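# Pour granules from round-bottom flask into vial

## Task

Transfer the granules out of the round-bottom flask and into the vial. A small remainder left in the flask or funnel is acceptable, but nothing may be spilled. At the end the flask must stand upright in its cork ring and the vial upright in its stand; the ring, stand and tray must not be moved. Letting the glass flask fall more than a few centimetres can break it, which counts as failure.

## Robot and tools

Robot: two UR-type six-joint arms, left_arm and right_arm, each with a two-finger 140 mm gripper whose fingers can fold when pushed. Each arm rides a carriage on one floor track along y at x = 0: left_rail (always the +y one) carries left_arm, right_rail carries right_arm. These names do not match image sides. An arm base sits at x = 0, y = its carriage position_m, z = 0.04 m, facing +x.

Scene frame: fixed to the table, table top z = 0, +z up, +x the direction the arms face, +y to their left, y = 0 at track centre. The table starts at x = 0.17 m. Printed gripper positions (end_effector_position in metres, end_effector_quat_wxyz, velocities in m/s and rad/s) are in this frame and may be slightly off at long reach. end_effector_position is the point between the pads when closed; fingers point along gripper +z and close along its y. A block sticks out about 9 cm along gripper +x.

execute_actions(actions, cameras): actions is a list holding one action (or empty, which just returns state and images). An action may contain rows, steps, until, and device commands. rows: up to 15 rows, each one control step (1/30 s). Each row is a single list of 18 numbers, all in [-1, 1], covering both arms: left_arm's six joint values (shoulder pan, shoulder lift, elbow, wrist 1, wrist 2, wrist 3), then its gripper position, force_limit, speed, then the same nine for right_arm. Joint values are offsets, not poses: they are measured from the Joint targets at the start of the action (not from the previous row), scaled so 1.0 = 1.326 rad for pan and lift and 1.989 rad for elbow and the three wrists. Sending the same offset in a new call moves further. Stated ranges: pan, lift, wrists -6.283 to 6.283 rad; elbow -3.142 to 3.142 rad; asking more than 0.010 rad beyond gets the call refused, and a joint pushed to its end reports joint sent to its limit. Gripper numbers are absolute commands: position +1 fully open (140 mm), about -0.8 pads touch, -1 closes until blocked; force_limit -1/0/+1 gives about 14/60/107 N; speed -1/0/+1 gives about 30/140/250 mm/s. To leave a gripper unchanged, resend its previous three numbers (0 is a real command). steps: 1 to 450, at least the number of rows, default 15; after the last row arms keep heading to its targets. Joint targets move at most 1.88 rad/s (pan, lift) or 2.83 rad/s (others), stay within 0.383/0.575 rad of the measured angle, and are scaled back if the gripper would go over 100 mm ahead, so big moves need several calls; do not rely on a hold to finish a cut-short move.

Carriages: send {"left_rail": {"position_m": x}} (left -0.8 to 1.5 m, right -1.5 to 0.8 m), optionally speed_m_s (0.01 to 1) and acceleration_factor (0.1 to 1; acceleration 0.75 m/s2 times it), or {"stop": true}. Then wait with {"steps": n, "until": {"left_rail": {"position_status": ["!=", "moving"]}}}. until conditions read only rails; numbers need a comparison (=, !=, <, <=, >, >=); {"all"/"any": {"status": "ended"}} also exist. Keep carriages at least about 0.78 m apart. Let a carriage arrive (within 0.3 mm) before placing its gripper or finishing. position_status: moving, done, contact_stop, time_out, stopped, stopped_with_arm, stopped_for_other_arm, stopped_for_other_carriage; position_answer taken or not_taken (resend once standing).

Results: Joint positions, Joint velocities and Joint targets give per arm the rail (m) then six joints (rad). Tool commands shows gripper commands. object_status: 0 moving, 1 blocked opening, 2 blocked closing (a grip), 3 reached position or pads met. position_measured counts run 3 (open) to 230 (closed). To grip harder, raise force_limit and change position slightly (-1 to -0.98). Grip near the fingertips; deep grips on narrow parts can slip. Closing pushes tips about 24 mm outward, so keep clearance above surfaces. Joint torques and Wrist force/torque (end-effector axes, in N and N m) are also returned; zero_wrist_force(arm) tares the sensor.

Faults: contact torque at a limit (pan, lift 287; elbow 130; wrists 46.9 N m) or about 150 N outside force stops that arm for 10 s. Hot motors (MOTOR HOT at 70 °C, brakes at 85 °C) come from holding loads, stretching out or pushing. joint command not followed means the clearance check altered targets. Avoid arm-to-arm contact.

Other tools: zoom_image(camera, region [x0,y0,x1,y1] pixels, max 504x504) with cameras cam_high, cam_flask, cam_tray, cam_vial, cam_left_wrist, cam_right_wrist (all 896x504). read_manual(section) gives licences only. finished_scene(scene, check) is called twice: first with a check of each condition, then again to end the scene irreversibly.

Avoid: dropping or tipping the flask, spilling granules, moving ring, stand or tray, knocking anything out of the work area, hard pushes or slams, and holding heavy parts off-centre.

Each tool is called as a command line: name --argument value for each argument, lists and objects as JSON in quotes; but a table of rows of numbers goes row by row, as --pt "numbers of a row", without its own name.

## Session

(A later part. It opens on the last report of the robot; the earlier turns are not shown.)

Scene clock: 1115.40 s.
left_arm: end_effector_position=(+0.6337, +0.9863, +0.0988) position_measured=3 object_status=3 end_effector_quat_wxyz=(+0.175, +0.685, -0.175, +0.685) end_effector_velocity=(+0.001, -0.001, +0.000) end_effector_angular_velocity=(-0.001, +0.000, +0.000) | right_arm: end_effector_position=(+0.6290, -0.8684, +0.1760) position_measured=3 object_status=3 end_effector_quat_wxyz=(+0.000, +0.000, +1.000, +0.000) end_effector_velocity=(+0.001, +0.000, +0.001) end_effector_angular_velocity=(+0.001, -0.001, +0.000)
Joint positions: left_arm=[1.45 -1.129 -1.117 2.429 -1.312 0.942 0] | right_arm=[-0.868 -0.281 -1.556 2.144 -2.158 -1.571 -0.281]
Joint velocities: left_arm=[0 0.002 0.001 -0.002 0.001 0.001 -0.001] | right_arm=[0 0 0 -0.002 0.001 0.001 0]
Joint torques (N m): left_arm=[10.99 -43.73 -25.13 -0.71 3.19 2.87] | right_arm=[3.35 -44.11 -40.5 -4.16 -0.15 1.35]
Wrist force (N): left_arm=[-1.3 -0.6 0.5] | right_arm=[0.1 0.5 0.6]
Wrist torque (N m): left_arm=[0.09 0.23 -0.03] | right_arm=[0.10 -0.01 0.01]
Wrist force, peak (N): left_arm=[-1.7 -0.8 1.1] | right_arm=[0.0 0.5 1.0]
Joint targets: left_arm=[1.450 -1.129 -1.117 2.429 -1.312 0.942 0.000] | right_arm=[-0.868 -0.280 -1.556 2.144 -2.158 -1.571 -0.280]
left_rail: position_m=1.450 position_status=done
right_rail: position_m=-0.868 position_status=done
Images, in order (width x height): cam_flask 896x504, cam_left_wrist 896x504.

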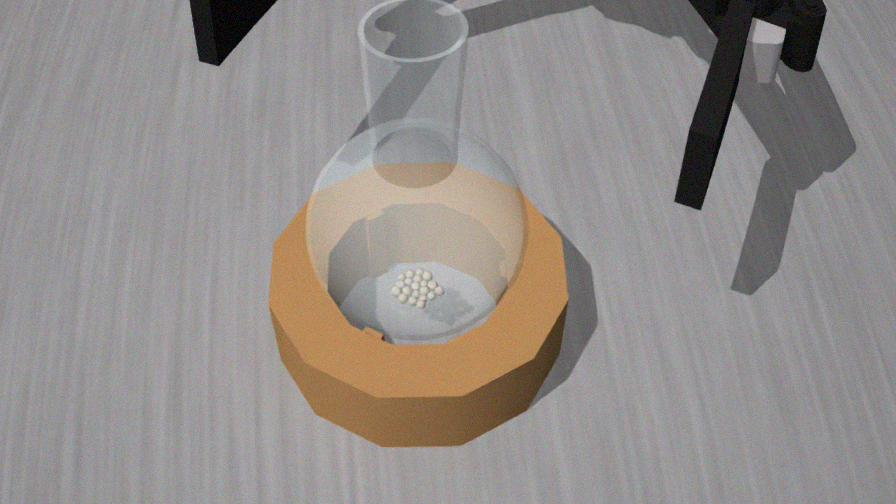

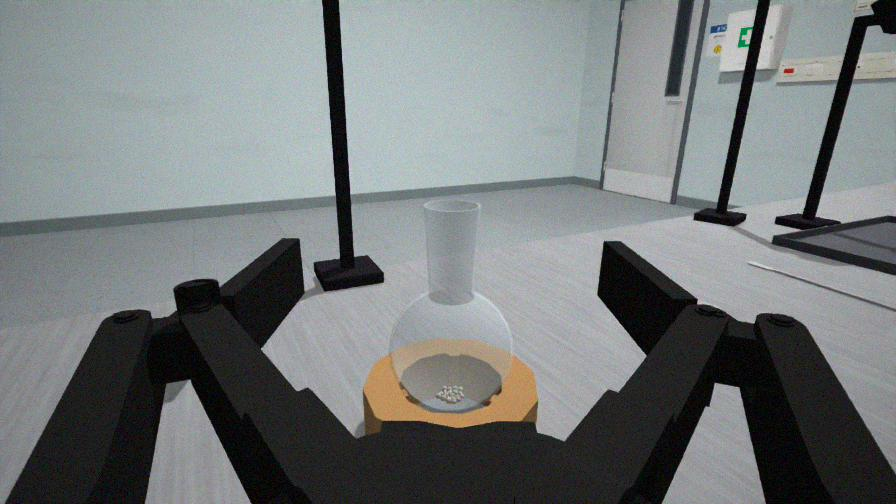

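zoom_image --camera "cam_left_wrist" --region '[380, 190, 520, 420]'

zoom_image --camera "cam_flask" --region '[180, 0, 684, 300]'

Scaled by 2.191 from the camera's 896x504 image, which has a finer 1280x720 frame.

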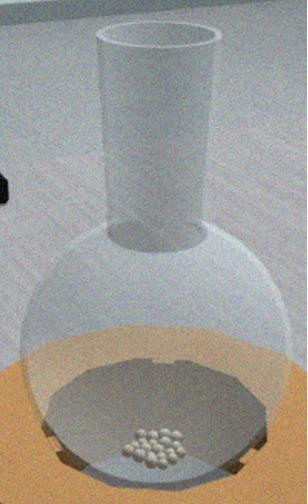

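Scaled by 1.000.

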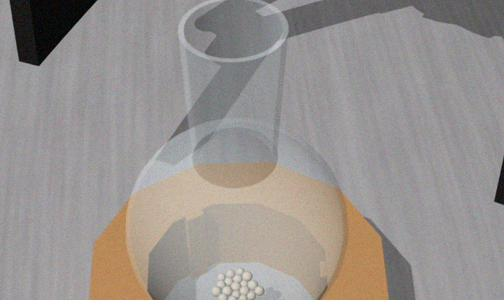

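execute_actions --actions '[{"rows": [[0,0,0,0,0,0,-0.2,-0.6,-0.2,0,0,0,0,0,0,1,1,1]], "steps": 36}]' --cameras '["cam_left_wrist", "cam_flask"]'

Scene clock: 1164.57 s.
left_arm: end_effector_position=(+0.6338, +0.9862, +0.0988) position_measured=154 object_status=3 end_effector_quat_wxyz=(+0.175, +0.685, -0.175, +0.685) end_effector_velocity=(+0.000, +0.000, +0.000) end_effector_angular_velocity=(-0.001, +0.000, -0.001) | right_arm: end_effector_position=(+0.6290, -0.8684, +0.1760) position_measured=3 object_status=3 end_effector_quat_wxyz=(+0.000, +0.000, +1.000, +0.000) end_effector_velocity=(-0.001, +0.000, +0.000) end_effector_angular_velocity=(+0.000, +0.000, -0.001)
Joint positions: left_arm=[1.45 -1.129 -1.117 2.429 -1.312 0.942 0] | right_arm=[-0.868 -0.281 -1.556 2.144 -2.158 -1.571 -0.281]
Joint velocities: left_arm=[0 0 0 0 -0.001 0.001 0] | right_arm=[0 -0.001 -0.001 0.001 0.001 0 0]
Joint torques (N m): left_arm=[12.32 -45.31 -19.55 -1.93 1.07 2.84] | right_arm=[2.04 -43.23 -39.98 -4.35 -0.15 1.27]
Wrist force (N): left_arm=[-1.3 -0.7 0.5] | right_arm=[0.0 0.3 0.8]
Wrist torque (N m): left_arm=[0.06 0.17 -0.04] | right_arm=[0.06 0.01 0.00]
Wrist force, peak (N): left_arm=[-1.6 -0.8 1.0] | right_arm=[-0.5 0.6 0.8]
Joint targets: left_arm=[1.450 -1.129 -1.117 2.429 -1.312 0.942 0.000] | right_arm=[-0.868 -0.280 -1.556 2.144 -2.158 -1.571 -0.280]
left_rail: position_m=1.450 position_status=done
right_rail: position_m=-0.868 position_status=done
Images, in order (width x height): cam_flask 896x504, cam_left_wrist 896x504.

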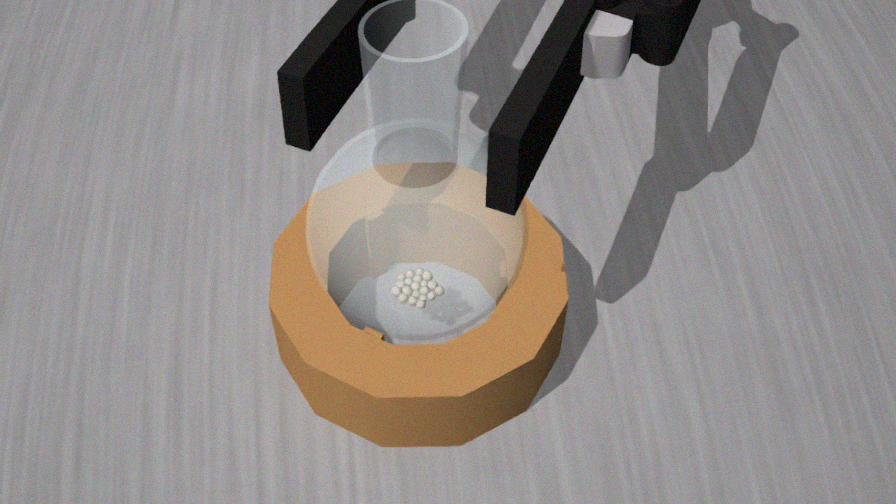

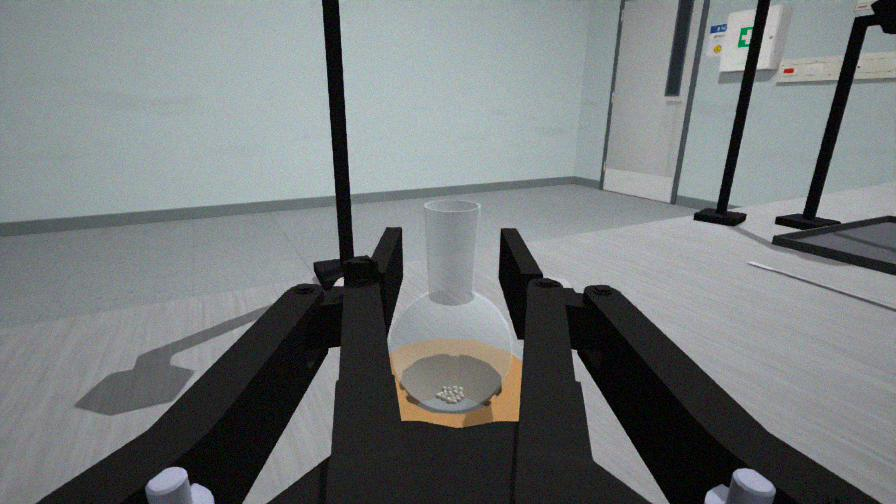

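zoom_image --camera "cam_flask" --region '[260, 0, 660, 224]'

zoom_image --camera "cam_left_wrist" --region '[370, 190, 530, 350]'

Scaled by 1.260 from the camera's 896x504 image, which has a finer 1280x720 frame.

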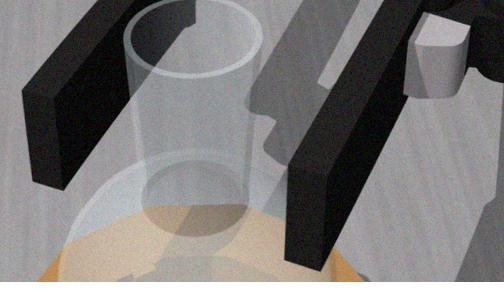

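Scaled by 3.150 from the camera's 896x504 image, which has a finer 1280x720 frame.

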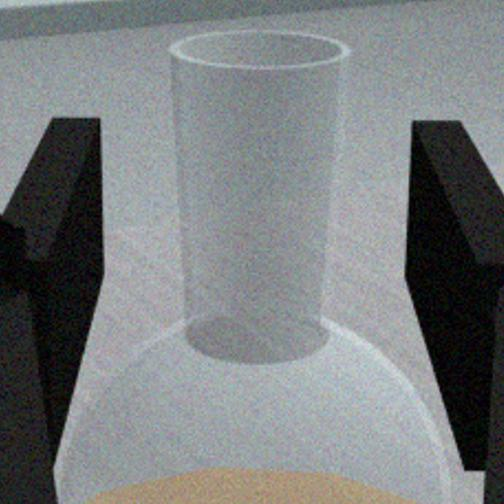

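execute_actions --actions '[{"rows": [[-0.0001,0,0.0001,0,-0.0001,0,-0.2,-0.6,-0.2,0,0,0,0,0,0,1,1,1],[-0.0004,-0.0002,0.0003,-0.0002,-0.0003,0,-0.2,-0.6,-0.2,0,0,0,0,0,0,1,1,1],[-0.0009,-0.0004,0.0007,-0.0004,-0.0006,0,-0.2,-0.6,-0.2,0,0,0,0,0,0,1,1,1],[-0.0015,-0.0006,0.0011,-0.0007,-0.001,0,-0.2,-0.6,-0.2,0,0,0,0,0,0,1,1,1],[-0.0022,-0.0008,0.0016,-0.001,-0.0014,0,-0.2,-0.6,-0.2,0,0,0,0,0,0,1,1,1],[-0.0028,-0.0011,0.002,-0.0013,-0.0018,0,-0.2,-0.6,-0.2,0,0,0,0,0,0,1,1,1],[-0.0033,-0.0013,0.0024,-0.0016,-0.0022,0,-0.2,-0.6,-0.2,0,0,0,0,0,0,1,1,1],[-0.0036,-0.0014,0.0027,-0.0017,-0.0024,0,-0.2,-0.6,-0.2,0,0,0,0,0,0,1,1,1],[-0.00383,-0.00148,0.0028,-0.00182,-0.00255,0,-0.2,-0.6,-0.2,0,0,0,0,0,0,1,1,1],[-0.00383,-0.00148,0.0028,-0.00182,-0.00255,0,-1,-0.6,-1,0,0,0,0,0,0,1,1,1]], "steps": 75}]' --cameras '["cam_left_wrist", "cam_flask"]'

Scene clock: 1279.43 s.
left_arm: end_effector_position=(+0.6309, +0.9873, +0.0988) position_measured=197 object_status=2 end_effector_quat_wxyz=(+0.175, +0.685, -0.175, +0.685) end_effector_velocity=(+0.000, +0.000, +0.000) end_effector_angular_velocity=(-0.001, +0.000, -0.001) | right_arm: end_effector_position=(+0.6290, -0.8684, +0.1760) position_measured=3 object_status=3 end_effector_quat_wxyz=(+0.000, +0.000, +1.000, +0.000) end_effector_velocity=(+0.000, +0.000, +0.000) end_effector_angular_velocity=(+0.000, +0.000, -0.001)
Joint positions: left_arm=[1.45 -1.134 -1.119 2.434 -1.315 0.937 0] | right_arm=[-0.868 -0.281 -1.556 2.144 -2.158 -1.571 -0.28]
Joint velocities: left_arm=[0 0 0 0 0 0.001 -0.001] | right_arm=[0 -0.001 -0.001 0 0.001 0 0.001]
Joint torques (N m): left_arm=[-10.7 -67.55 -4.12 -3.71 -1.92 3.06] | right_arm=[-1.25 -44.01 -39.77 -4.16 0.11 1.51]
Wrist force (N): left_arm=[-1.2 -0.8 0.7] | right_arm=[-0.2 0.0 0.3]
Wrist torque (N m): left_arm=[0.05 0.18 -0.04] | right_arm=[-0.01 0.05 0.01]
Wrist force, peak (N): left_arm=[-1.8 -0.7 0.8] | right_arm=[-0.4 0.6 0.8]
Joint targets: left_arm=[1.450 -1.134 -1.119 2.434 -1.315 0.937 0.000] | right_arm=[-0.868 -0.280 -1.556 2.144 -2.158 -1.571 -0.280]
left_rail: position_m=1.450 position_status=done
right_rail: position_m=-0.868 position_status=done
Images, in order (width x height): cam_flask 896x504, cam_left_wrist 896x504.

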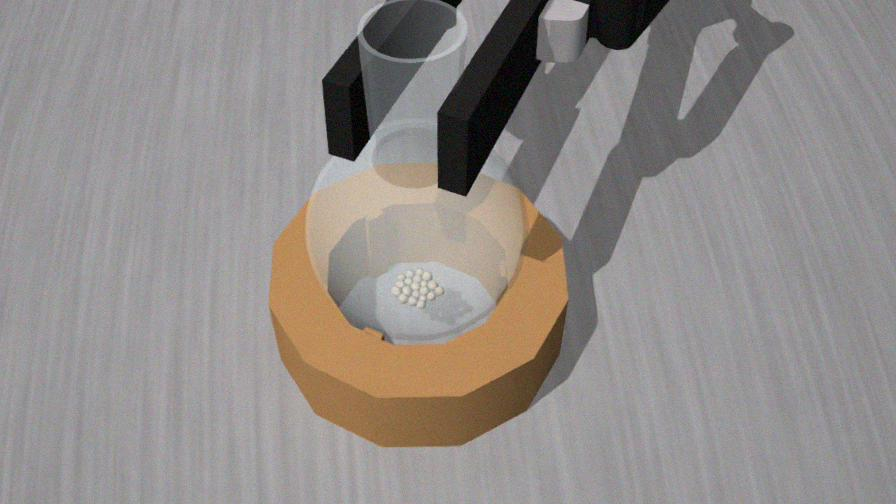

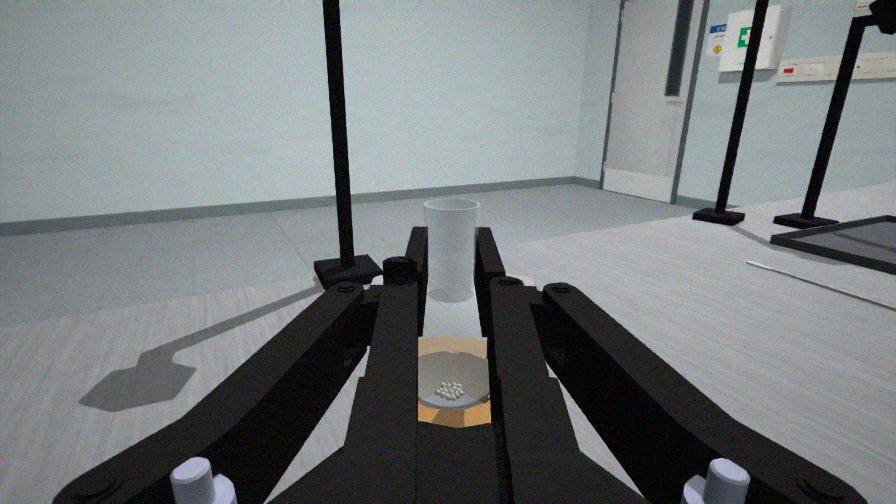

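execute_actions --actions '[{"rows": [[0,-0.0001,0,0.00005,0,0,-1,-0.6,-1,0,0,0,0,0,0,1,1,1],[0,-0.0005,0,0.0004,0,0,-1,-0.6,-1,0,0,0,0,0,0,1,1,1],[0,-0.0016,0,0.0011,0,0,-1,-0.6,-1,0,0,0,0,0,0,1,1,1],[0,-0.0033,0,0.0022,0,0,-1,-0.6,-1,0,0,0,0,0,0,1,1,1],[0,-0.0057,0,0.0039,0,0,-1,-0.6,-1,0,0,0,0,0,0,1,1,1],[0,-0.0087,-0.0001,0.0058,0,0,-1,-0.6,-1,0,0,0,0,0,0,1,1,1],[0,-0.012,-0.0001,0.0081,0,0,-1,-0.6,-1,0,0,0,0,0,0,1,1,1],[0,-0.0154,-0.0001,0.0104,0,0,-1,-0.6,-1,0,0,0,0,0,0,1,1,1],[0,-0.0187,-0.0001,0.0126,0,0,-1,-0.6,-1,0,0,0,0,0,0,1,1,1],[0,-0.0216,-0.00015,0.0146,0,0,-1,-0.6,-1,0,0,0,0,0,0,1,1,1],[0,-0.024,-0.00017,0.0162,0,0,-1,-0.6,-1,0,0,0,0,0,0,1,1,1],[0,-0.0258,-0.00018,0.0174,0,0,-1,-0.6,-1,0,0,0,0,0,0,1,1,1],[0,-0.0268,-0.00019,0.0181,0,0,-1,-0.6,-1,0,0,0,0,0,0,1,1,1],[0,-0.0273,-0.00019,0.0184,0,0,-1,-0.6,-1,0,0,0,0,0,0,1,1,1],[0,-0.02735,-0.00019,0.01842,0,0,-1,-0.6,-1,0,0,0,0,0,0,1,1,1]], "steps": 25}]' --cameras '["cam_left_wrist", "cam_flask"]'

Scene clock: 1311.40 s.
left_arm: end_effector_position=(+0.6309, +0.9873, +0.1138) position_measured=197 object_status=2 end_effector_quat_wxyz=(+0.175, +0.685, -0.175, +0.685) end_effector_velocity=(+0.000, +0.000, +0.000) end_effector_angular_velocity=(+0.000, +0.000, +0.001) | right_arm: end_effector_position=(+0.6290, -0.8684, +0.1760) position_measured=3 object_status=3 end_effector_quat_wxyz=(+0.000, +0.000, +1.000, +0.000) end_effector_velocity=(-0.001, +0.000, -0.001) end_effector_angular_velocity=(+0.000, +0.003, +0.000)
Joint positions: left_arm=[1.45 -1.134 -1.155 2.434 -1.279 0.937 0] | right_arm=[-0.868 -0.281 -1.556 2.144 -2.158 -1.571 -0.281]
Joint velocities: left_arm=[0 0 -0.001 0 0.001 0 0] | right_arm=[0 0 0 0.001 0.001 -0.001 0]
Joint torques (N m): left_arm=[-5.03 -67.18 -26.18 -0.56 1.4 2.76] | right_arm=[3.28 -45.14 -40.26 -3.86 0.2 1.4]
Wrist force (N): left_arm=[-1.5 -0.8 0.6] | right_arm=[0.0 0.2 0.5]
Wrist torque (N m): left_arm=[0.06 0.06 -0.04] | right_arm=[0.04 0.00 0.01]
Wrist force, peak (N): left_arm=[-2.1 -0.5 1.0] | right_arm=[0.1 0.2 1.1]
Joint targets: left_arm=[1.450 -1.134 -1.155 2.434 -1.279 0.937 0.000] | right_arm=[-0.868 -0.280 -1.556 2.144 -2.158 -1.571 -0.280]
left_rail: position_m=1.450 position_status=done
right_rail: position_m=-0.868 position_status=done
Images, in order (width x height): cam_flask 896x504, cam_left_wrist 896x504.

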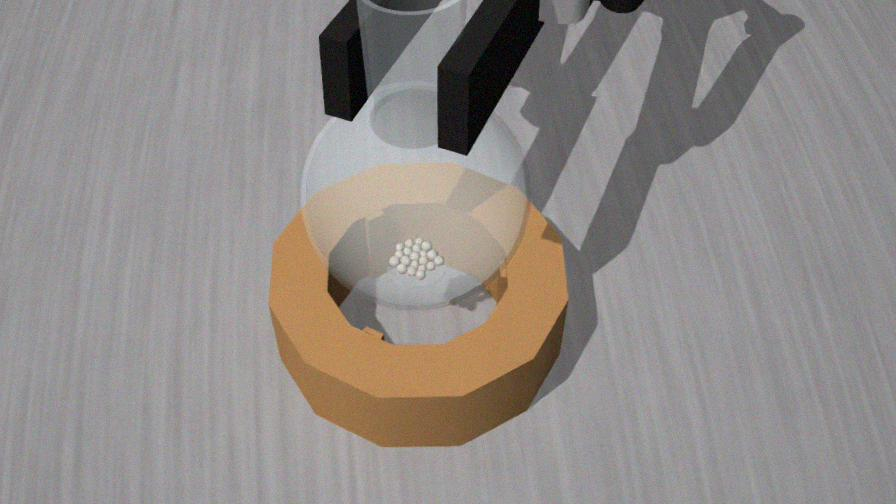

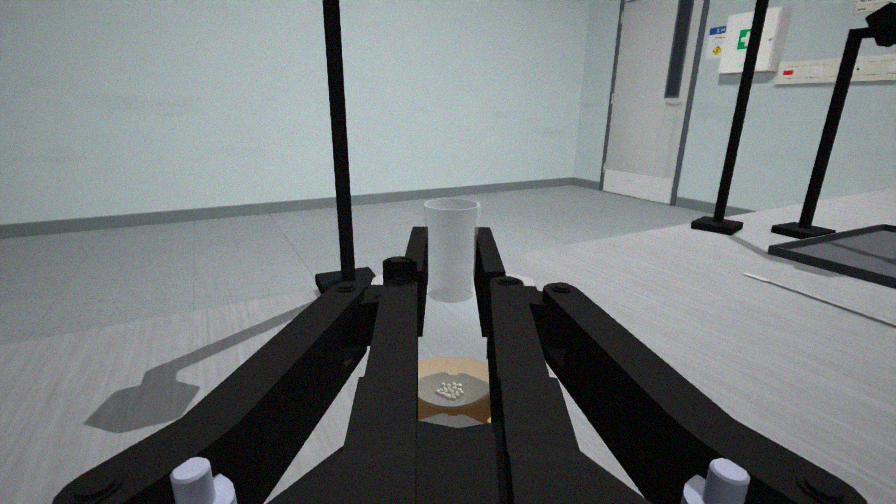

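execute_actions --actions '[{"rows": [[0,-0.0002,0,0.0002,0,0,-1,-0.6,-1,0,0,0,0,0,0,1,1,1],[0,-0.0017,-0.0001,0.0012,0,0,-1,-0.6,-1,0,0,0,0,0,0,1,1,1],[0,-0.0052,-0.0001,0.0037,0,0,-1,-0.6,-1,0,0,0,0,0,0,1,1,1],[0,-0.011,-0.0003,0.0079,0,0,-1,-0.6,-1,0,0,0,0,0,0,1,1,1],[0,-0.0189,-0.0005,0.0135,0,0,-1,-0.6,-1,0,0,0,0,0,0,1,1,1],[0,-0.0286,-0.0008,0.0204,0,0,-1,-0.6,-1,0,0,0,0,0,0,1,1,1],[0,-0.0394,-0.0013,0.0282,0,0,-1,-0.6,-1,0,0,0,0,0,0,1,1,1],[0,-0.0507,-0.0018,0.0362,0,0,-1,-0.6,-1,0,0,0,0,0,0,1,1,1],[0,-0.0615,-0.0024,0.044,0,0,-1,-0.6,-1,0,0,0,0,0,0,1,1,1],[0,-0.0712,-0.003,0.0509,0,0,-1,-0.6,-1,0,0,0,0,0,0,1,1,1],[0,-0.0791,-0.0035,0.0566,0,0,-1,-0.6,-1,0,0,0,0,0,0,1,1,1],[0,-0.0849,-0.0039,0.0607,0,0,-1,-0.6,-1,0,0,0,0,0,0,1,1,1],[0,-0.0884,-0.0042,0.0632,0,0,-1,-0.6,-1,0,0,0,0,0,0,1,1,1],[0,-0.0899,-0.0043,0.0642,0,0,-1,-0.6,-1,0,0,0,0,0,0,1,1,1],[0,-0.09011,-0.00433,0.0644,0,0,-1,-0.6,-1,0,0,0,0,0,0,1,1,1]], "steps": 22}]' --cameras '["cam_flask"]'

Scene clock: 1368.23 s.
left_arm: end_effector_position=(+0.6309, +0.9873, +0.1646) position_measured=197 object_status=2 end_effector_quat_wxyz=(+0.175, +0.685, -0.175, +0.685) end_effector_velocity=(+0.000, +0.000, +0.001) end_effector_angular_velocity=(-0.002, +0.001, +0.000) | right_arm: end_effector_position=(+0.6290, -0.8684, +0.1760) position_measured=3 object_status=3 end_effector_quat_wxyz=(+0.000, +0.000, +1.000, +0.000) end_effector_velocity=(-0.001, +0.000, +0.000) end_effector_angular_velocity=(+0.000, +0.001, -0.001)
Joint positions: left_arm=[1.45 -1.134 -1.274 2.425 -1.151 0.937 0] | right_arm=[-0.868 -0.281 -1.556 2.144 -2.158 -1.571 -0.281]
Joint velocities: left_arm=[0 0.001 -0.003 -0.001 0.003 0 -0.002] | right_arm=[0 0 0 0.001 0 0 0]
Joint torques (N m): left_arm=[0.69 -58.1 -31.63 -1.29 1.58 2.45] | right_arm=[1.43 -48.06 -38.96 -3.53 -0.01 1.87]
Wrist force (N): left_arm=[-1.9 -0.6 0.6] | right_arm=[-0.3 0.2 0.7]
Wrist torque (N m): left_arm=[0.10 0.19 -0.05] | right_arm=[0.04 0.06 0.00]
Wrist force, peak (N): left_arm=[-3.1 -0.9 0.8] | right_arm=[-0.4 0.7 0.8]
Joint targets: left_arm=[1.450 -1.134 -1.274 2.425 -1.151 0.937 0.000] | right_arm=[-0.868 -0.280 -1.556 2.144 -2.158 -1.571 -0.280]
left_rail: position_m=1.450 position_status=done
right_rail: position_m=-0.868 position_status=done
Images, in order (width x height): cam_flask 896x504.

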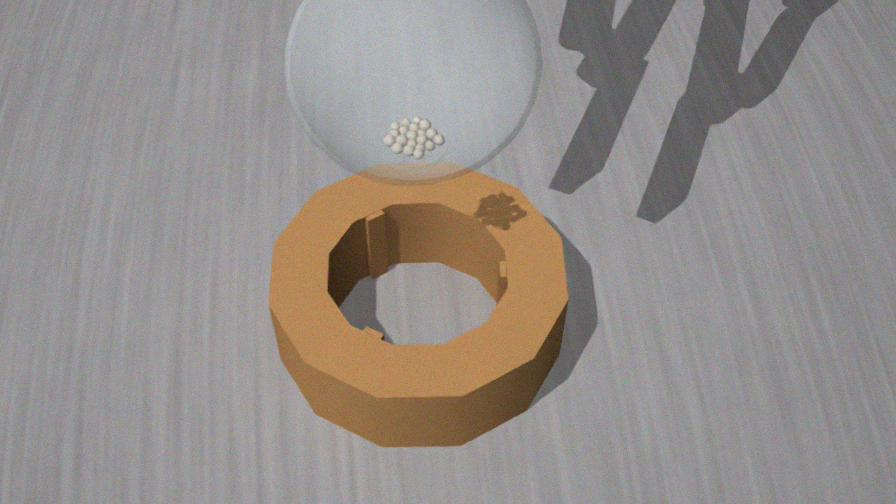

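execute_actions --actions '[{"rows": [[-0.001,-0.0005,0.0003,0.0001,-0.0007,0,-1,-0.6,-1,0,0,0,0,0,0,1,1,1],[-0.0075,-0.0035,0.002,0.0004,-0.005,0,-1,-0.6,-1,0,0,0,0,0,0,1,1,1],[-0.0225,-0.0105,0.0059,0.0011,-0.015,0,-1,-0.6,-1,0,0,0,0,0,0,1,1,1],[-0.0474,-0.0222,0.0124,0.0023,-0.0316,0,-1,-0.6,-1,0,0,0,0,0,0,1,1,1],[-0.0817,-0.0381,0.0214,0.004,-0.0544,0,-1,-0.6,-1,0,0,0,0,0,0,1,1,1],[-0.1235,-0.0577,0.0324,0.0061,-0.0823,0,-1,-0.6,-1,0,0,0,0,0,0,1,1,1],[-0.1703,-0.0795,0.0447,0.0084,-0.1135,0,-1,-0.6,-1,0,0,0,0,0,0,1,1,1],[-0.2188,-0.1022,0.0574,0.0108,-0.1458,0,-1,-0.6,-1,0,0,0,0,0,0,1,1,1],[-0.2656,-0.124,0.0696,0.0131,-0.177,0,-1,-0.6,-1,0,0,0,0,0,0,1,1,1],[-0.3074,-0.1436,0.0806,0.0151,-0.2049,0,-1,-0.6,-1,0,0,0,0,0,0,1,1,1],[-0.3416,-0.1596,0.0896,0.0168,-0.2278,0,-1,-0.6,-1,0,0,0,0,0,0,1,1,1],[-0.3665,-0.1712,0.0961,0.018,-0.2444,0,-1,-0.6,-1,0,0,0,0,0,0,1,1,1],[-0.3816,-0.1782,0.1001,0.0188,-0.2544,0,-1,-0.6,-1,0,0,0,0,0,0,1,1,1],[-0.388,-0.1812,0.1017,0.0191,-0.2587,0,-1,-0.6,-1,0,0,0,0,0,0,1,1,1],[-0.38905,-0.18171,0.10201,0.01914,-0.25937,0,-1,-0.6,-1,0,0,0,0,0,0,1,1,1]], "steps": 120, "left_rail": {"position_m": 0.77}, "until": {"left_rail": {"position_status": ["!=", "moving"]}}}]' --cameras '["cam_left_wrist", "cam_vial", "cam_tray"]'

Scene clock: 1395.90 s.
left_arm: end_effector_position=(+0.4499, +0.3075, +0.1999) position_measured=197 object_status=2 end_effector_quat_wxyz=(+0.175, +0.685, -0.175, +0.685) end_effector_velocity=(+0.000, -0.001, +0.000) end_effector_angular_velocity=(-0.001, +0.001, +0.000) | right_arm: end_effector_position=(+0.6290, -0.8684, +0.1760) position_measured=3 object_status=3 end_effector_quat_wxyz=(+0.000, +0.000, +1.000, +0.000) end_effector_velocity=(-0.001, +0.001, -0.002) end_effector_angular_velocity=(+0.000, +0.002, +0.001)
Joint positions: left_arm=[0.77 -1.65 -1.515 2.628 -1.112 0.421 0] | right_arm=[-0.868 -0.281 -1.556 2.144 -2.158 -1.571 -0.281]
Joint velocities: left_arm=[-0.001 0 0 0 0 0 -0.002] | right_arm=[0 0.001 0.001 0.001 -0.001 0 0]
Joint torques (N m): left_arm=[-9.58 -36.75 -10.79 0.65 -2.28 2.5] | right_arm=[5.64 -43.29 -39.29 -3.36 -0.16 1.65]
Wrist force (N): left_arm=[-1.5 -0.9 0.7] | right_arm=[-0.2 0.3 0.7]
Wrist torque (N m): left_arm=[0.01 0.10 -0.07] | right_arm=[0.06 0.04 0.00]
Wrist force, peak (N): left_arm=[-2.9 -4.5 3.7] | right_arm=[-0.5 0.6 0.7]
Joint targets: left_arm=[0.770 -1.650 -1.515 2.628 -1.112 0.421 0.000] | right_arm=[-0.868 -0.280 -1.556 2.144 -2.158 -1.571 -0.280]
left_rail: position_m=0.770 position_status=done
right_rail: position_m=-0.868 position_status=done
Images, in order (width x height): cam_tray 896x504, cam_vial 896x504, cam_left_wrist 896x504.

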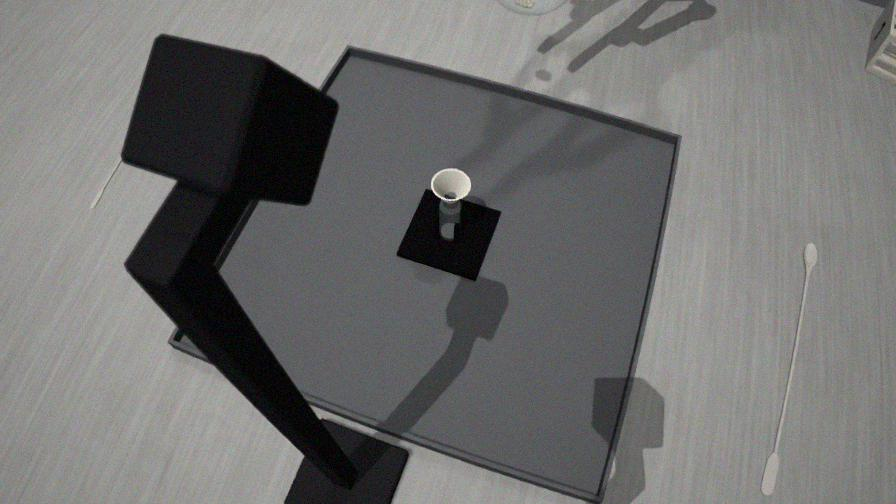

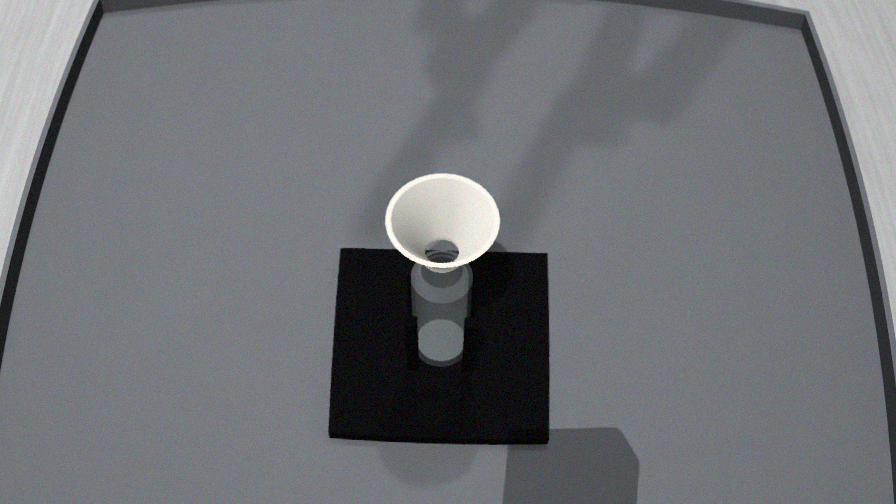

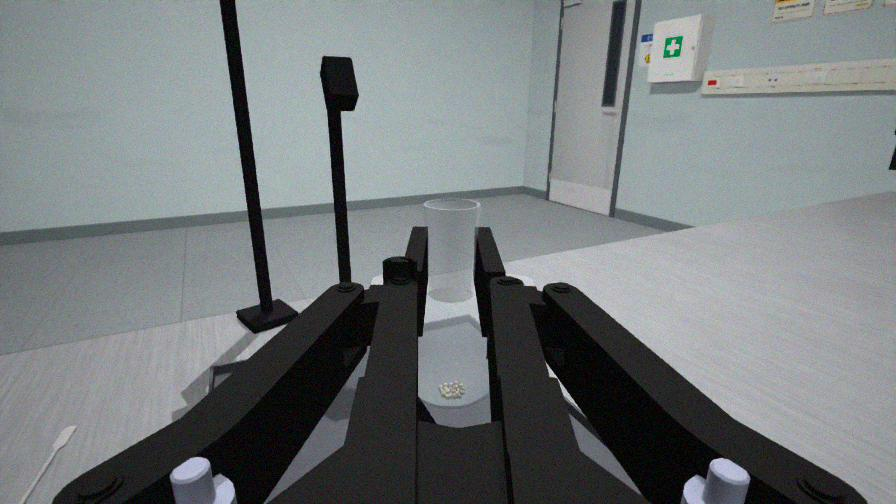

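zoom_image --camera "cam_vial" --region '[310, 150, 570, 450]'

zoom_image --camera "cam_tray" --region '[370, 140, 530, 300]'

Scaled by 1.680 from the camera's 896x504 image, which has a finer 1280x720 frame.

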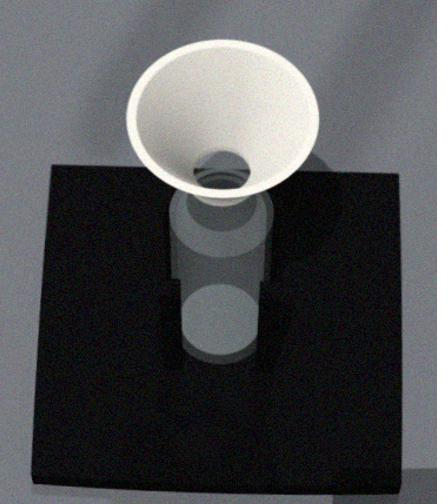

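Scaled by 3.150 from the camera's 896x504 image, which has a finer 1280x720 frame.

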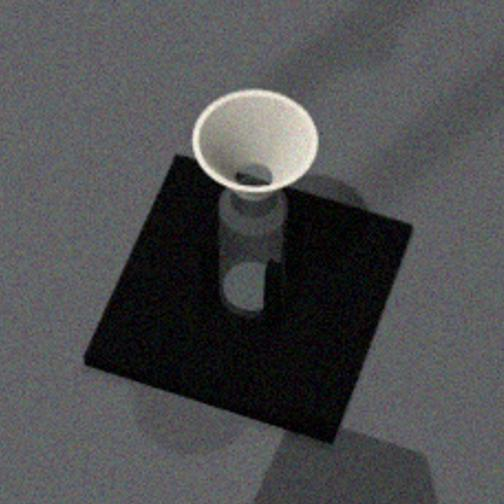

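execute_actions --actions '[{"rows": [[0,0,0,0,0,-0.0011,-1,-0.6,-1,0,0,0,0,0,0,1,1,1],[0,0,0,0,0,-0.0076,-1,-0.6,-1,0,0,0,0,0,0,1,1,1],[0,0,0,0,0,-0.0229,-1,-0.6,-1,0,0,0,0,0,0,1,1,1],[0,0,0,0,0,-0.0481,-1,-0.6,-1,0,0,0,0,0,0,1,1,1],[0,0,0,0,0,-0.0829,-1,-0.6,-1,0,0,0,0,0,0,1,1,1],[0,0,0,0,0,-0.1253,-1,-0.6,-1,0,0,0,0,0,0,1,1,1],[0,0,0,0,0,-0.1728,-1,-0.6,-1,0,0,0,0,0,0,1,1,1],[0,0,0,0,0,-0.222,-1,-0.6,-1,0,0,0,0,0,0,1,1,1],[0,0,0,0,0,-0.2696,-1,-0.6,-1,0,0,0,0,0,0,1,1,1],[0,0,0,0,0,-0.312,-1,-0.6,-1,0,0,0,0,0,0,1,1,1],[0,0,0,0,0,-0.3467,-1,-0.6,-1,0,0,0,0,0,0,1,1,1],[0,0,0,0,0,-0.372,-1,-0.6,-1,0,0,0,0,0,0,1,1,1],[0,0,0,0,0,-0.3873,-1,-0.6,-1,0,0,0,0,0,0,1,1,1],[0,0,0,0,0,-0.3938,-1,-0.6,-1,0,0,0,0,0,0,1,1,1],[0,0,0,0,0,-0.39487,-1,-0.6,-1,0,0,0,0,0,0,1,1,1]], "steps": 18}]' --cameras '["cam_left_wrist"]'

execute_actions --actions '[{"rows": [[0,0,0,0,0,-0.0011,-1,-0.6,-1,0,0,0,0,0,0,1,1,1],[0,0,0,0,0,-0.0076,-1,-0.6,-1,0,0,0,0,0,0,1,1,1],[0,0,0,0,0,-0.0229,-1,-0.6,-1,0,0,0,0,0,0,1,1,1],[0,0,0,0,0,-0.0481,-1,-0.6,-1,0,0,0,0,0,0,1,1,1],[0,0,0,0,0,-0.0829,-1,-0.6,-1,0,0,0,0,0,0,1,1,1],[0,0,0,0,0,-0.1253,-1,-0.6,-1,0,0,0,0,0,0,1,1,1],[0,0,0,0,0,-0.1728,-1,-0.6,-1,0,0,0,0,0,0,1,1,1],[0,0,0,0,0,-0.222,-1,-0.6,-1,0,0,0,0,0,0,1,1,1],[0,0,0,0,0,-0.2696,-1,-0.6,-1,0,0,0,0,0,0,1,1,1],[0,0,0,0,0,-0.312,-1,-0.6,-1,0,0,0,0,0,0,1,1,1],[0,0,0,0,0,-0.3467,-1,-0.6,-1,0,0,0,0,0,0,1,1,1],[0,0,0,0,0,-0.372,-1,-0.6,-1,0,0,0,0,0,0,1,1,1],[0,0,0,0,0,-0.3873,-1,-0.6,-1,0,0,0,0,0,0,1,1,1],[0,0,0,0,0,-0.3938,-1,-0.6,-1,0,0,0,0,0,0,1,1,1],[0,0,0,0,0,-0.39487,-1,-0.6,-1,0,0,0,0,0,0,1,1,1]], "steps": 18}]' --cameras '["cam_left_wrist", "cam_tray", "cam_vial"]'

Scene clock: 1494.67 s.
left_arm: end_effector_position=(+0.4499, +0.3073, +0.1999) position_measured=197 object_status=2 end_effector_quat_wxyz=(+0.423, +0.700, +0.100, +0.566) end_effector_velocity=(+0.000, +0.001, +0.000) end_effector_angular_velocity=(-0.002, +0.001, +0.001) | right_arm: end_effector_position=(+0.6290, -0.8684, +0.1760) position_measured=3 object_status=3 end_effector_quat_wxyz=(+0.000, +0.000, +1.000, +0.000) end_effector_velocity=(+0.000, -0.001, +0.000) end_effector_angular_velocity=(-0.001, +0.000, -0.002)
Joint positions: left_arm=[0.77 -1.65 -1.515 2.628 -1.112 0.421 -0.784] | right_arm=[-0.868 -0.281 -1.556 2.144 -2.158 -1.571 -0.28]
Joint velocities: left_arm=[0 0.001 0 0.001 0 -0.001 -0.003] | right_arm=[0 -0.002 0 0 0 -0.001 0]
Joint torques (N m): left_arm=[-9.68 -25.25 -32.06 -2.19 1.84 -2.04] | right_arm=[1.08 -43.09 -40.38 -3.44 -0.29 2.01]
Wrist force (N): left_arm=[-0.7 -0.6 0.8] | right_arm=[-0.1 -0.2 0.5]
Wrist torque (N m): left_arm=[0.17 0.01 -0.07] | right_arm=[-0.05 0.02 0.00]
Wrist force, peak (N): left_arm=[-1.7 -1.2 1.6] | right_arm=[-0.1 0.6 0.9]
Joint targets: left_arm=[0.770 -1.650 -1.515 2.628 -1.112 0.421 -0.785] | right_arm=[-0.868 -0.280 -1.556 2.144 -2.158 -1.571 -0.280]
left_rail: position_m=0.770 position_status=done
right_rail: position_m=-0.868 position_status=done
Images, in order (width x height): cam_left_wrist 896x504.

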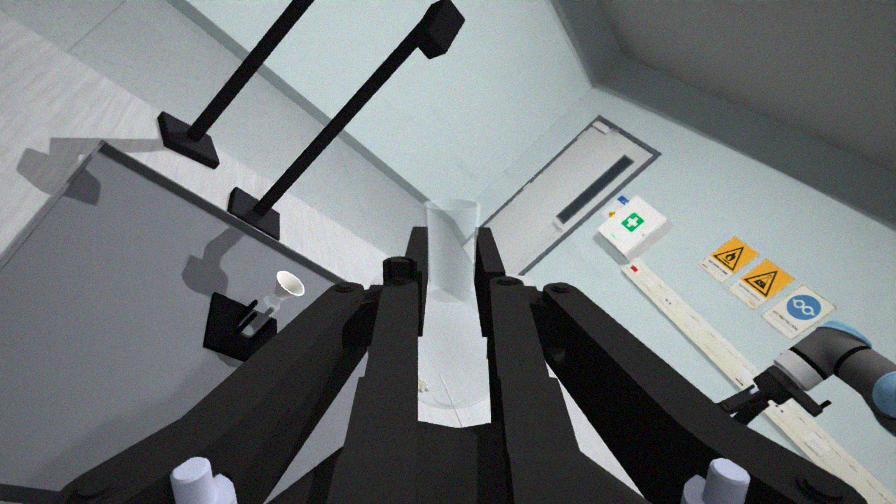

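Scene clock: 1495.97 s.
left_arm: end_effector_position=(+0.4499, +0.3073, +0.1999) position_measured=197 object_status=2 end_effector_quat_wxyz=(+0.608, +0.609, +0.360, +0.361) end_effector_velocity=(+0.000, +0.000, +0.000) end_effector_angular_velocity=(-0.004, +0.002, -0.001) | right_arm: end_effector_position=(+0.6290, -0.8684, +0.1760) position_measured=3 object_status=3 end_effector_quat_wxyz=(+0.000, +0.000, +1.000, +0.000) end_effector_velocity=(+0.000, -0.001, +0.000) end_effector_angular_velocity=(+0.002, +0.000, -0.003)
Joint positions: left_arm=[0.77 -1.65 -1.515 2.628 -1.112 0.421 -1.57] | right_arm=[-0.868 -0.281 -1.556 2.144 -2.158 -1.571 -0.281]
Joint velocities: left_arm=[0 0 0 0 0 0.001 -0.005] | right_arm=[0 -0.002 -0.001 0.001 0.001 0.002 0]
Joint torques (N m): left_arm=[-10.14 -24.2 -31.5 -2.24 1.71 -2.99] | right_arm=[2.67 -41.64 -38.96 -3.43 -0.01 2.54]
Wrist force (N): left_arm=[-0.5 0.0 0.8] | right_arm=[-0.3 0.0 0.6]
Wrist torque (N m): left_arm=[0.25 0.04 -0.09] | right_arm=[0.00 0.06 0.00]
Wrist force, peak (N): left_arm=[-1.1 -0.6 1.4] | right_arm=[-0.2 0.4 0.8]
Joint targets: left_arm=[0.770 -1.650 -1.515 2.628 -1.112 0.421 -1.570] | right_arm=[-0.868 -0.280 -1.556 2.144 -2.158 -1.571 -0.280]
left_rail: position_m=0.770 position_status=done
right_rail: position_m=-0.868 position_status=done
Images, in order (width x height): cam_tray 896x504, cam_vial 896x504, cam_left_wrist 896x504.

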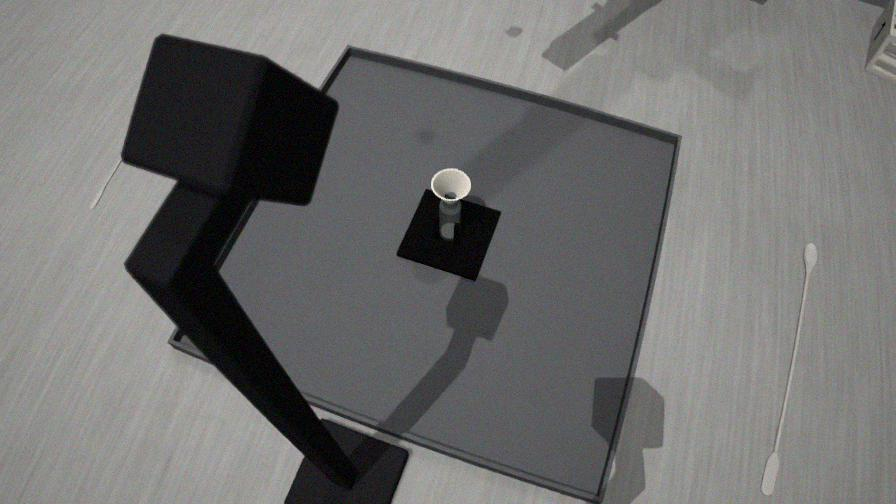

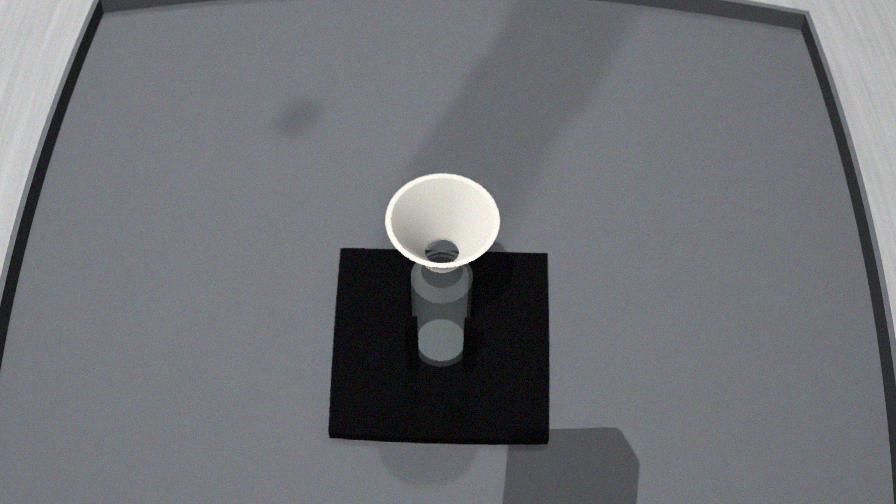

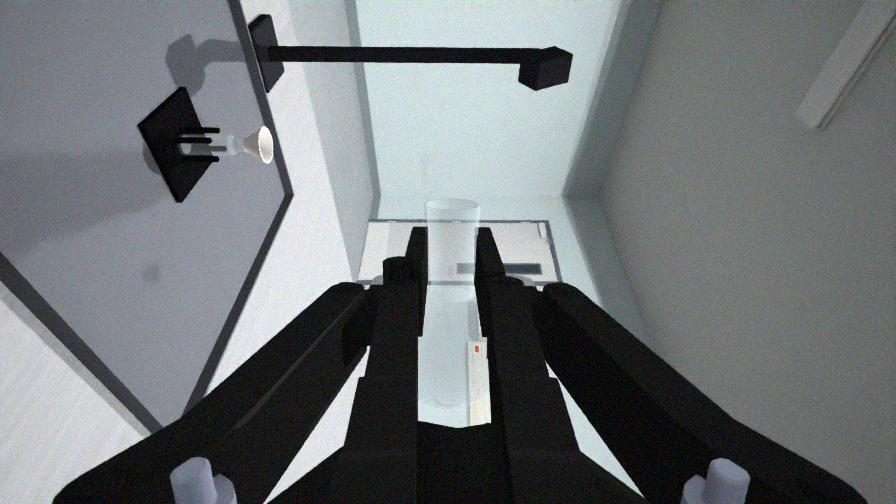

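zoom_image --camera "cam_left_wrist" --region '[120, 60, 340, 220]'

zoom_image --camera "cam_left_wrist" --region '[370, 180, 530, 440]'

Scaled by 2.291 from the camera's 896x504 image, which has a finer 1280x720 frame.

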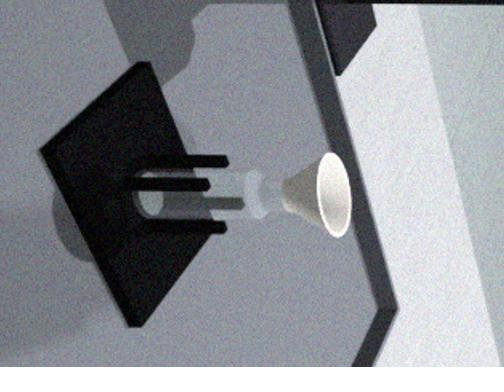

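Scaled by 1.938 from the camera's 896x504 image, which has a finer 1280x720 frame.

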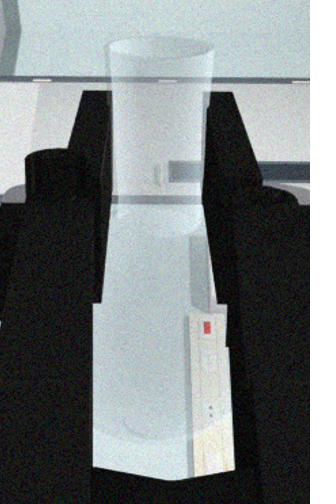

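execute_actions --actions '[{"rows": [[0.0004,0.0007,-0.0002,-0.0003,0.0002,0,-1,-0.6,-1,0,0,0,0,0,0,1,1,1],[0.0027,0.0048,-0.0011,-0.0021,0.0018,0,-1,-0.6,-1,0,0,0,0,0,0,1,1,1],[0.0081,0.0146,-0.0033,-0.0064,0.0054,0,-1,-0.6,-1,0,0,0,0,0,0,1,1,1],[0.017,0.0307,-0.0069,-0.0135,0.0113,0,-1,-0.6,-1,0,0,0,0,0,0,1,1,1],[0.0292,0.0529,-0.0119,-0.0233,0.0195,0,-1,-0.6,-1,0,0,0,0,0,0,1,1,1],[0.0442,0.0799,-0.0181,-0.0352,0.0295,0,-1,-0.6,-1,0,0,0,0,0,0,1,1,1],[0.0609,0.1102,-0.0249,-0.0486,0.0406,0,-1,-0.6,-1,0,0,0,0,0,0,1,1,1],[0.0783,0.1416,-0.032,-0.0624,0.0522,0,-1,-0.6,-1,0,0,0,0,0,0,1,1,1],[0.095,0.1719,-0.0389,-0.0758,0.0634,0,-1,-0.6,-1,0,0,0,0,0,0,1,1,1],[0.11,0.199,-0.045,-0.0877,0.0733,0,-1,-0.6,-1,0,0,0,0,0,0,1,1,1],[0.1223,0.2211,-0.05,-0.0975,0.0815,0,-1,-0.6,-1,0,0,0,0,0,0,1,1,1],[0.1312,0.2373,-0.0536,-0.1046,0.0874,0,-1,-0.6,-1,0,0,0,0,0,0,1,1,1],[0.1366,0.247,-0.0558,-0.1088,0.091,0,-1,-0.6,-1,0,0,0,0,0,0,1,1,1],[0.1389,0.2512,-0.0568,-0.1107,0.0926,0,-1,-0.6,-1,0,0,0,0,0,0,1,1,1],[0.13924,0.25184,-0.05692,-0.11098,0.09282,0,-1,-0.6,-1,0,0,0,0,0,0,1,1,1]], "steps": 25}]' --cameras '["cam_left_wrist", "cam_tray", "cam_vial"]'

Scene clock: 1592.03 s.
left_arm: end_effector_position=(+0.5107, +0.2604, +0.1122) position_measured=197 object_status=2 end_effector_quat_wxyz=(+0.608, +0.608, +0.360, +0.361) end_effector_velocity=(+0.001, +0.000, -0.001) end_effector_angular_velocity=(+0.000, +0.000, +0.000) | right_arm: end_effector_position=(+0.6290, -0.8684, +0.1760) position_measured=3 object_status=3 end_effector_quat_wxyz=(+0.000, +0.000, +1.000, +0.000) end_effector_velocity=(-0.001, -0.001, -0.001) end_effector_angular_velocity=(+0.001, +0.001, -0.002)
Joint positions: left_arm=[0.77 -1.465 -1.182 2.515 -1.333 0.606 -1.57] | right_arm=[-0.868 -0.281 -1.556 2.144 -2.158 -1.571 -0.281]
Joint velocities: left_arm=[0 0.002 0.003 -0.002 -0.002 0.001 0] | right_arm=[0 -0.002 0.001 0.001 -0.001 0.001 0.001]
Joint torques (N m): left_arm=[13.44 -38.19 -24.09 -3.04 1.9 -2.05] | right_arm=[3.02 -43.81 -39.21 -3.62 -0.13 2.57]
Wrist force (N): left_arm=[-0.4 -0.5 0.2] | right_arm=[0.1 0.5 0.3]
Wrist torque (N m): left_arm=[0.14 0.00 -0.07] | right_arm=[0.12 -0.01 0.01]
Wrist force, peak (N): left_arm=[-0.7 -2.8 2.1] | right_arm=[-0.1 0.7 1.0]
Joint targets: left_arm=[0.770 -1.465 -1.181 2.515 -1.333 0.606 -1.570] | right_arm=[-0.868 -0.280 -1.556 2.144 -2.158 -1.571 -0.280]
left_rail: position_m=0.770 position_status=done
right_rail: position_m=-0.868 position_status=done
Images, in order (width x height): cam_tray 896x504, cam_vial 896x504, cam_left_wrist 896x504.

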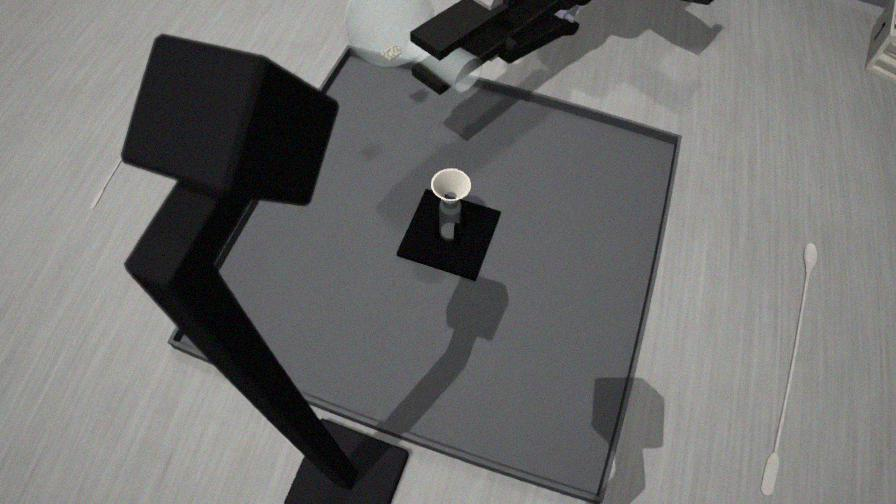

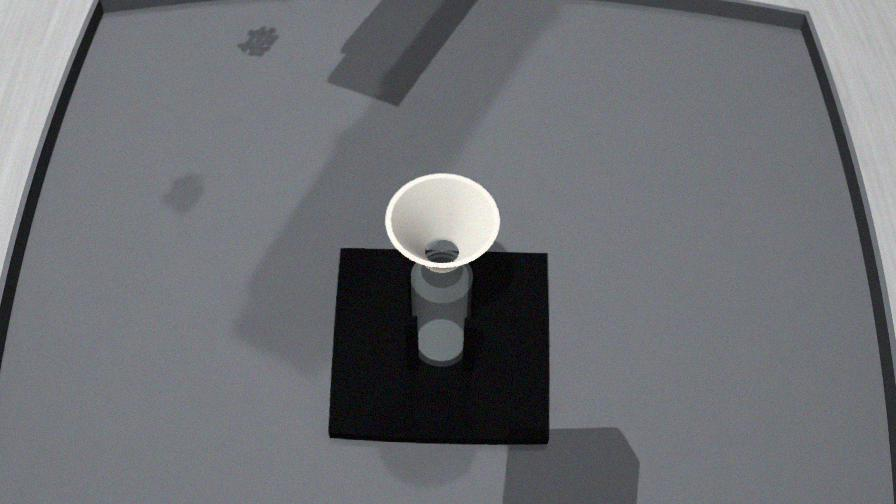

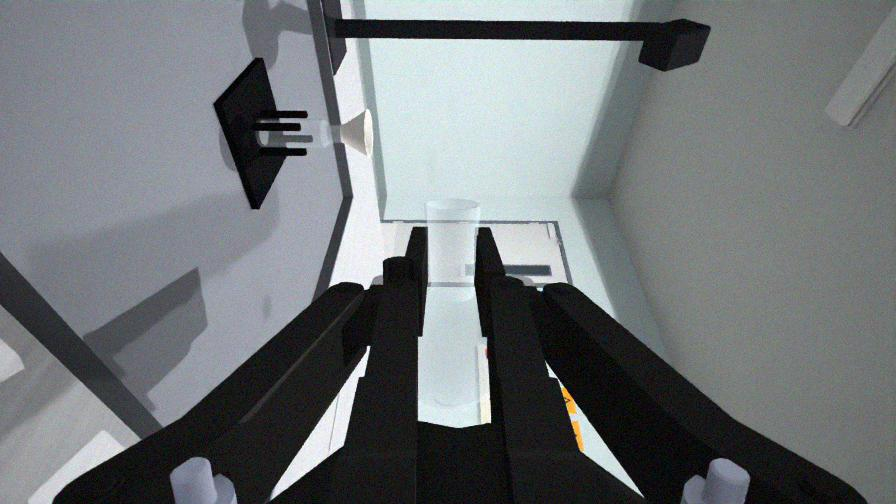

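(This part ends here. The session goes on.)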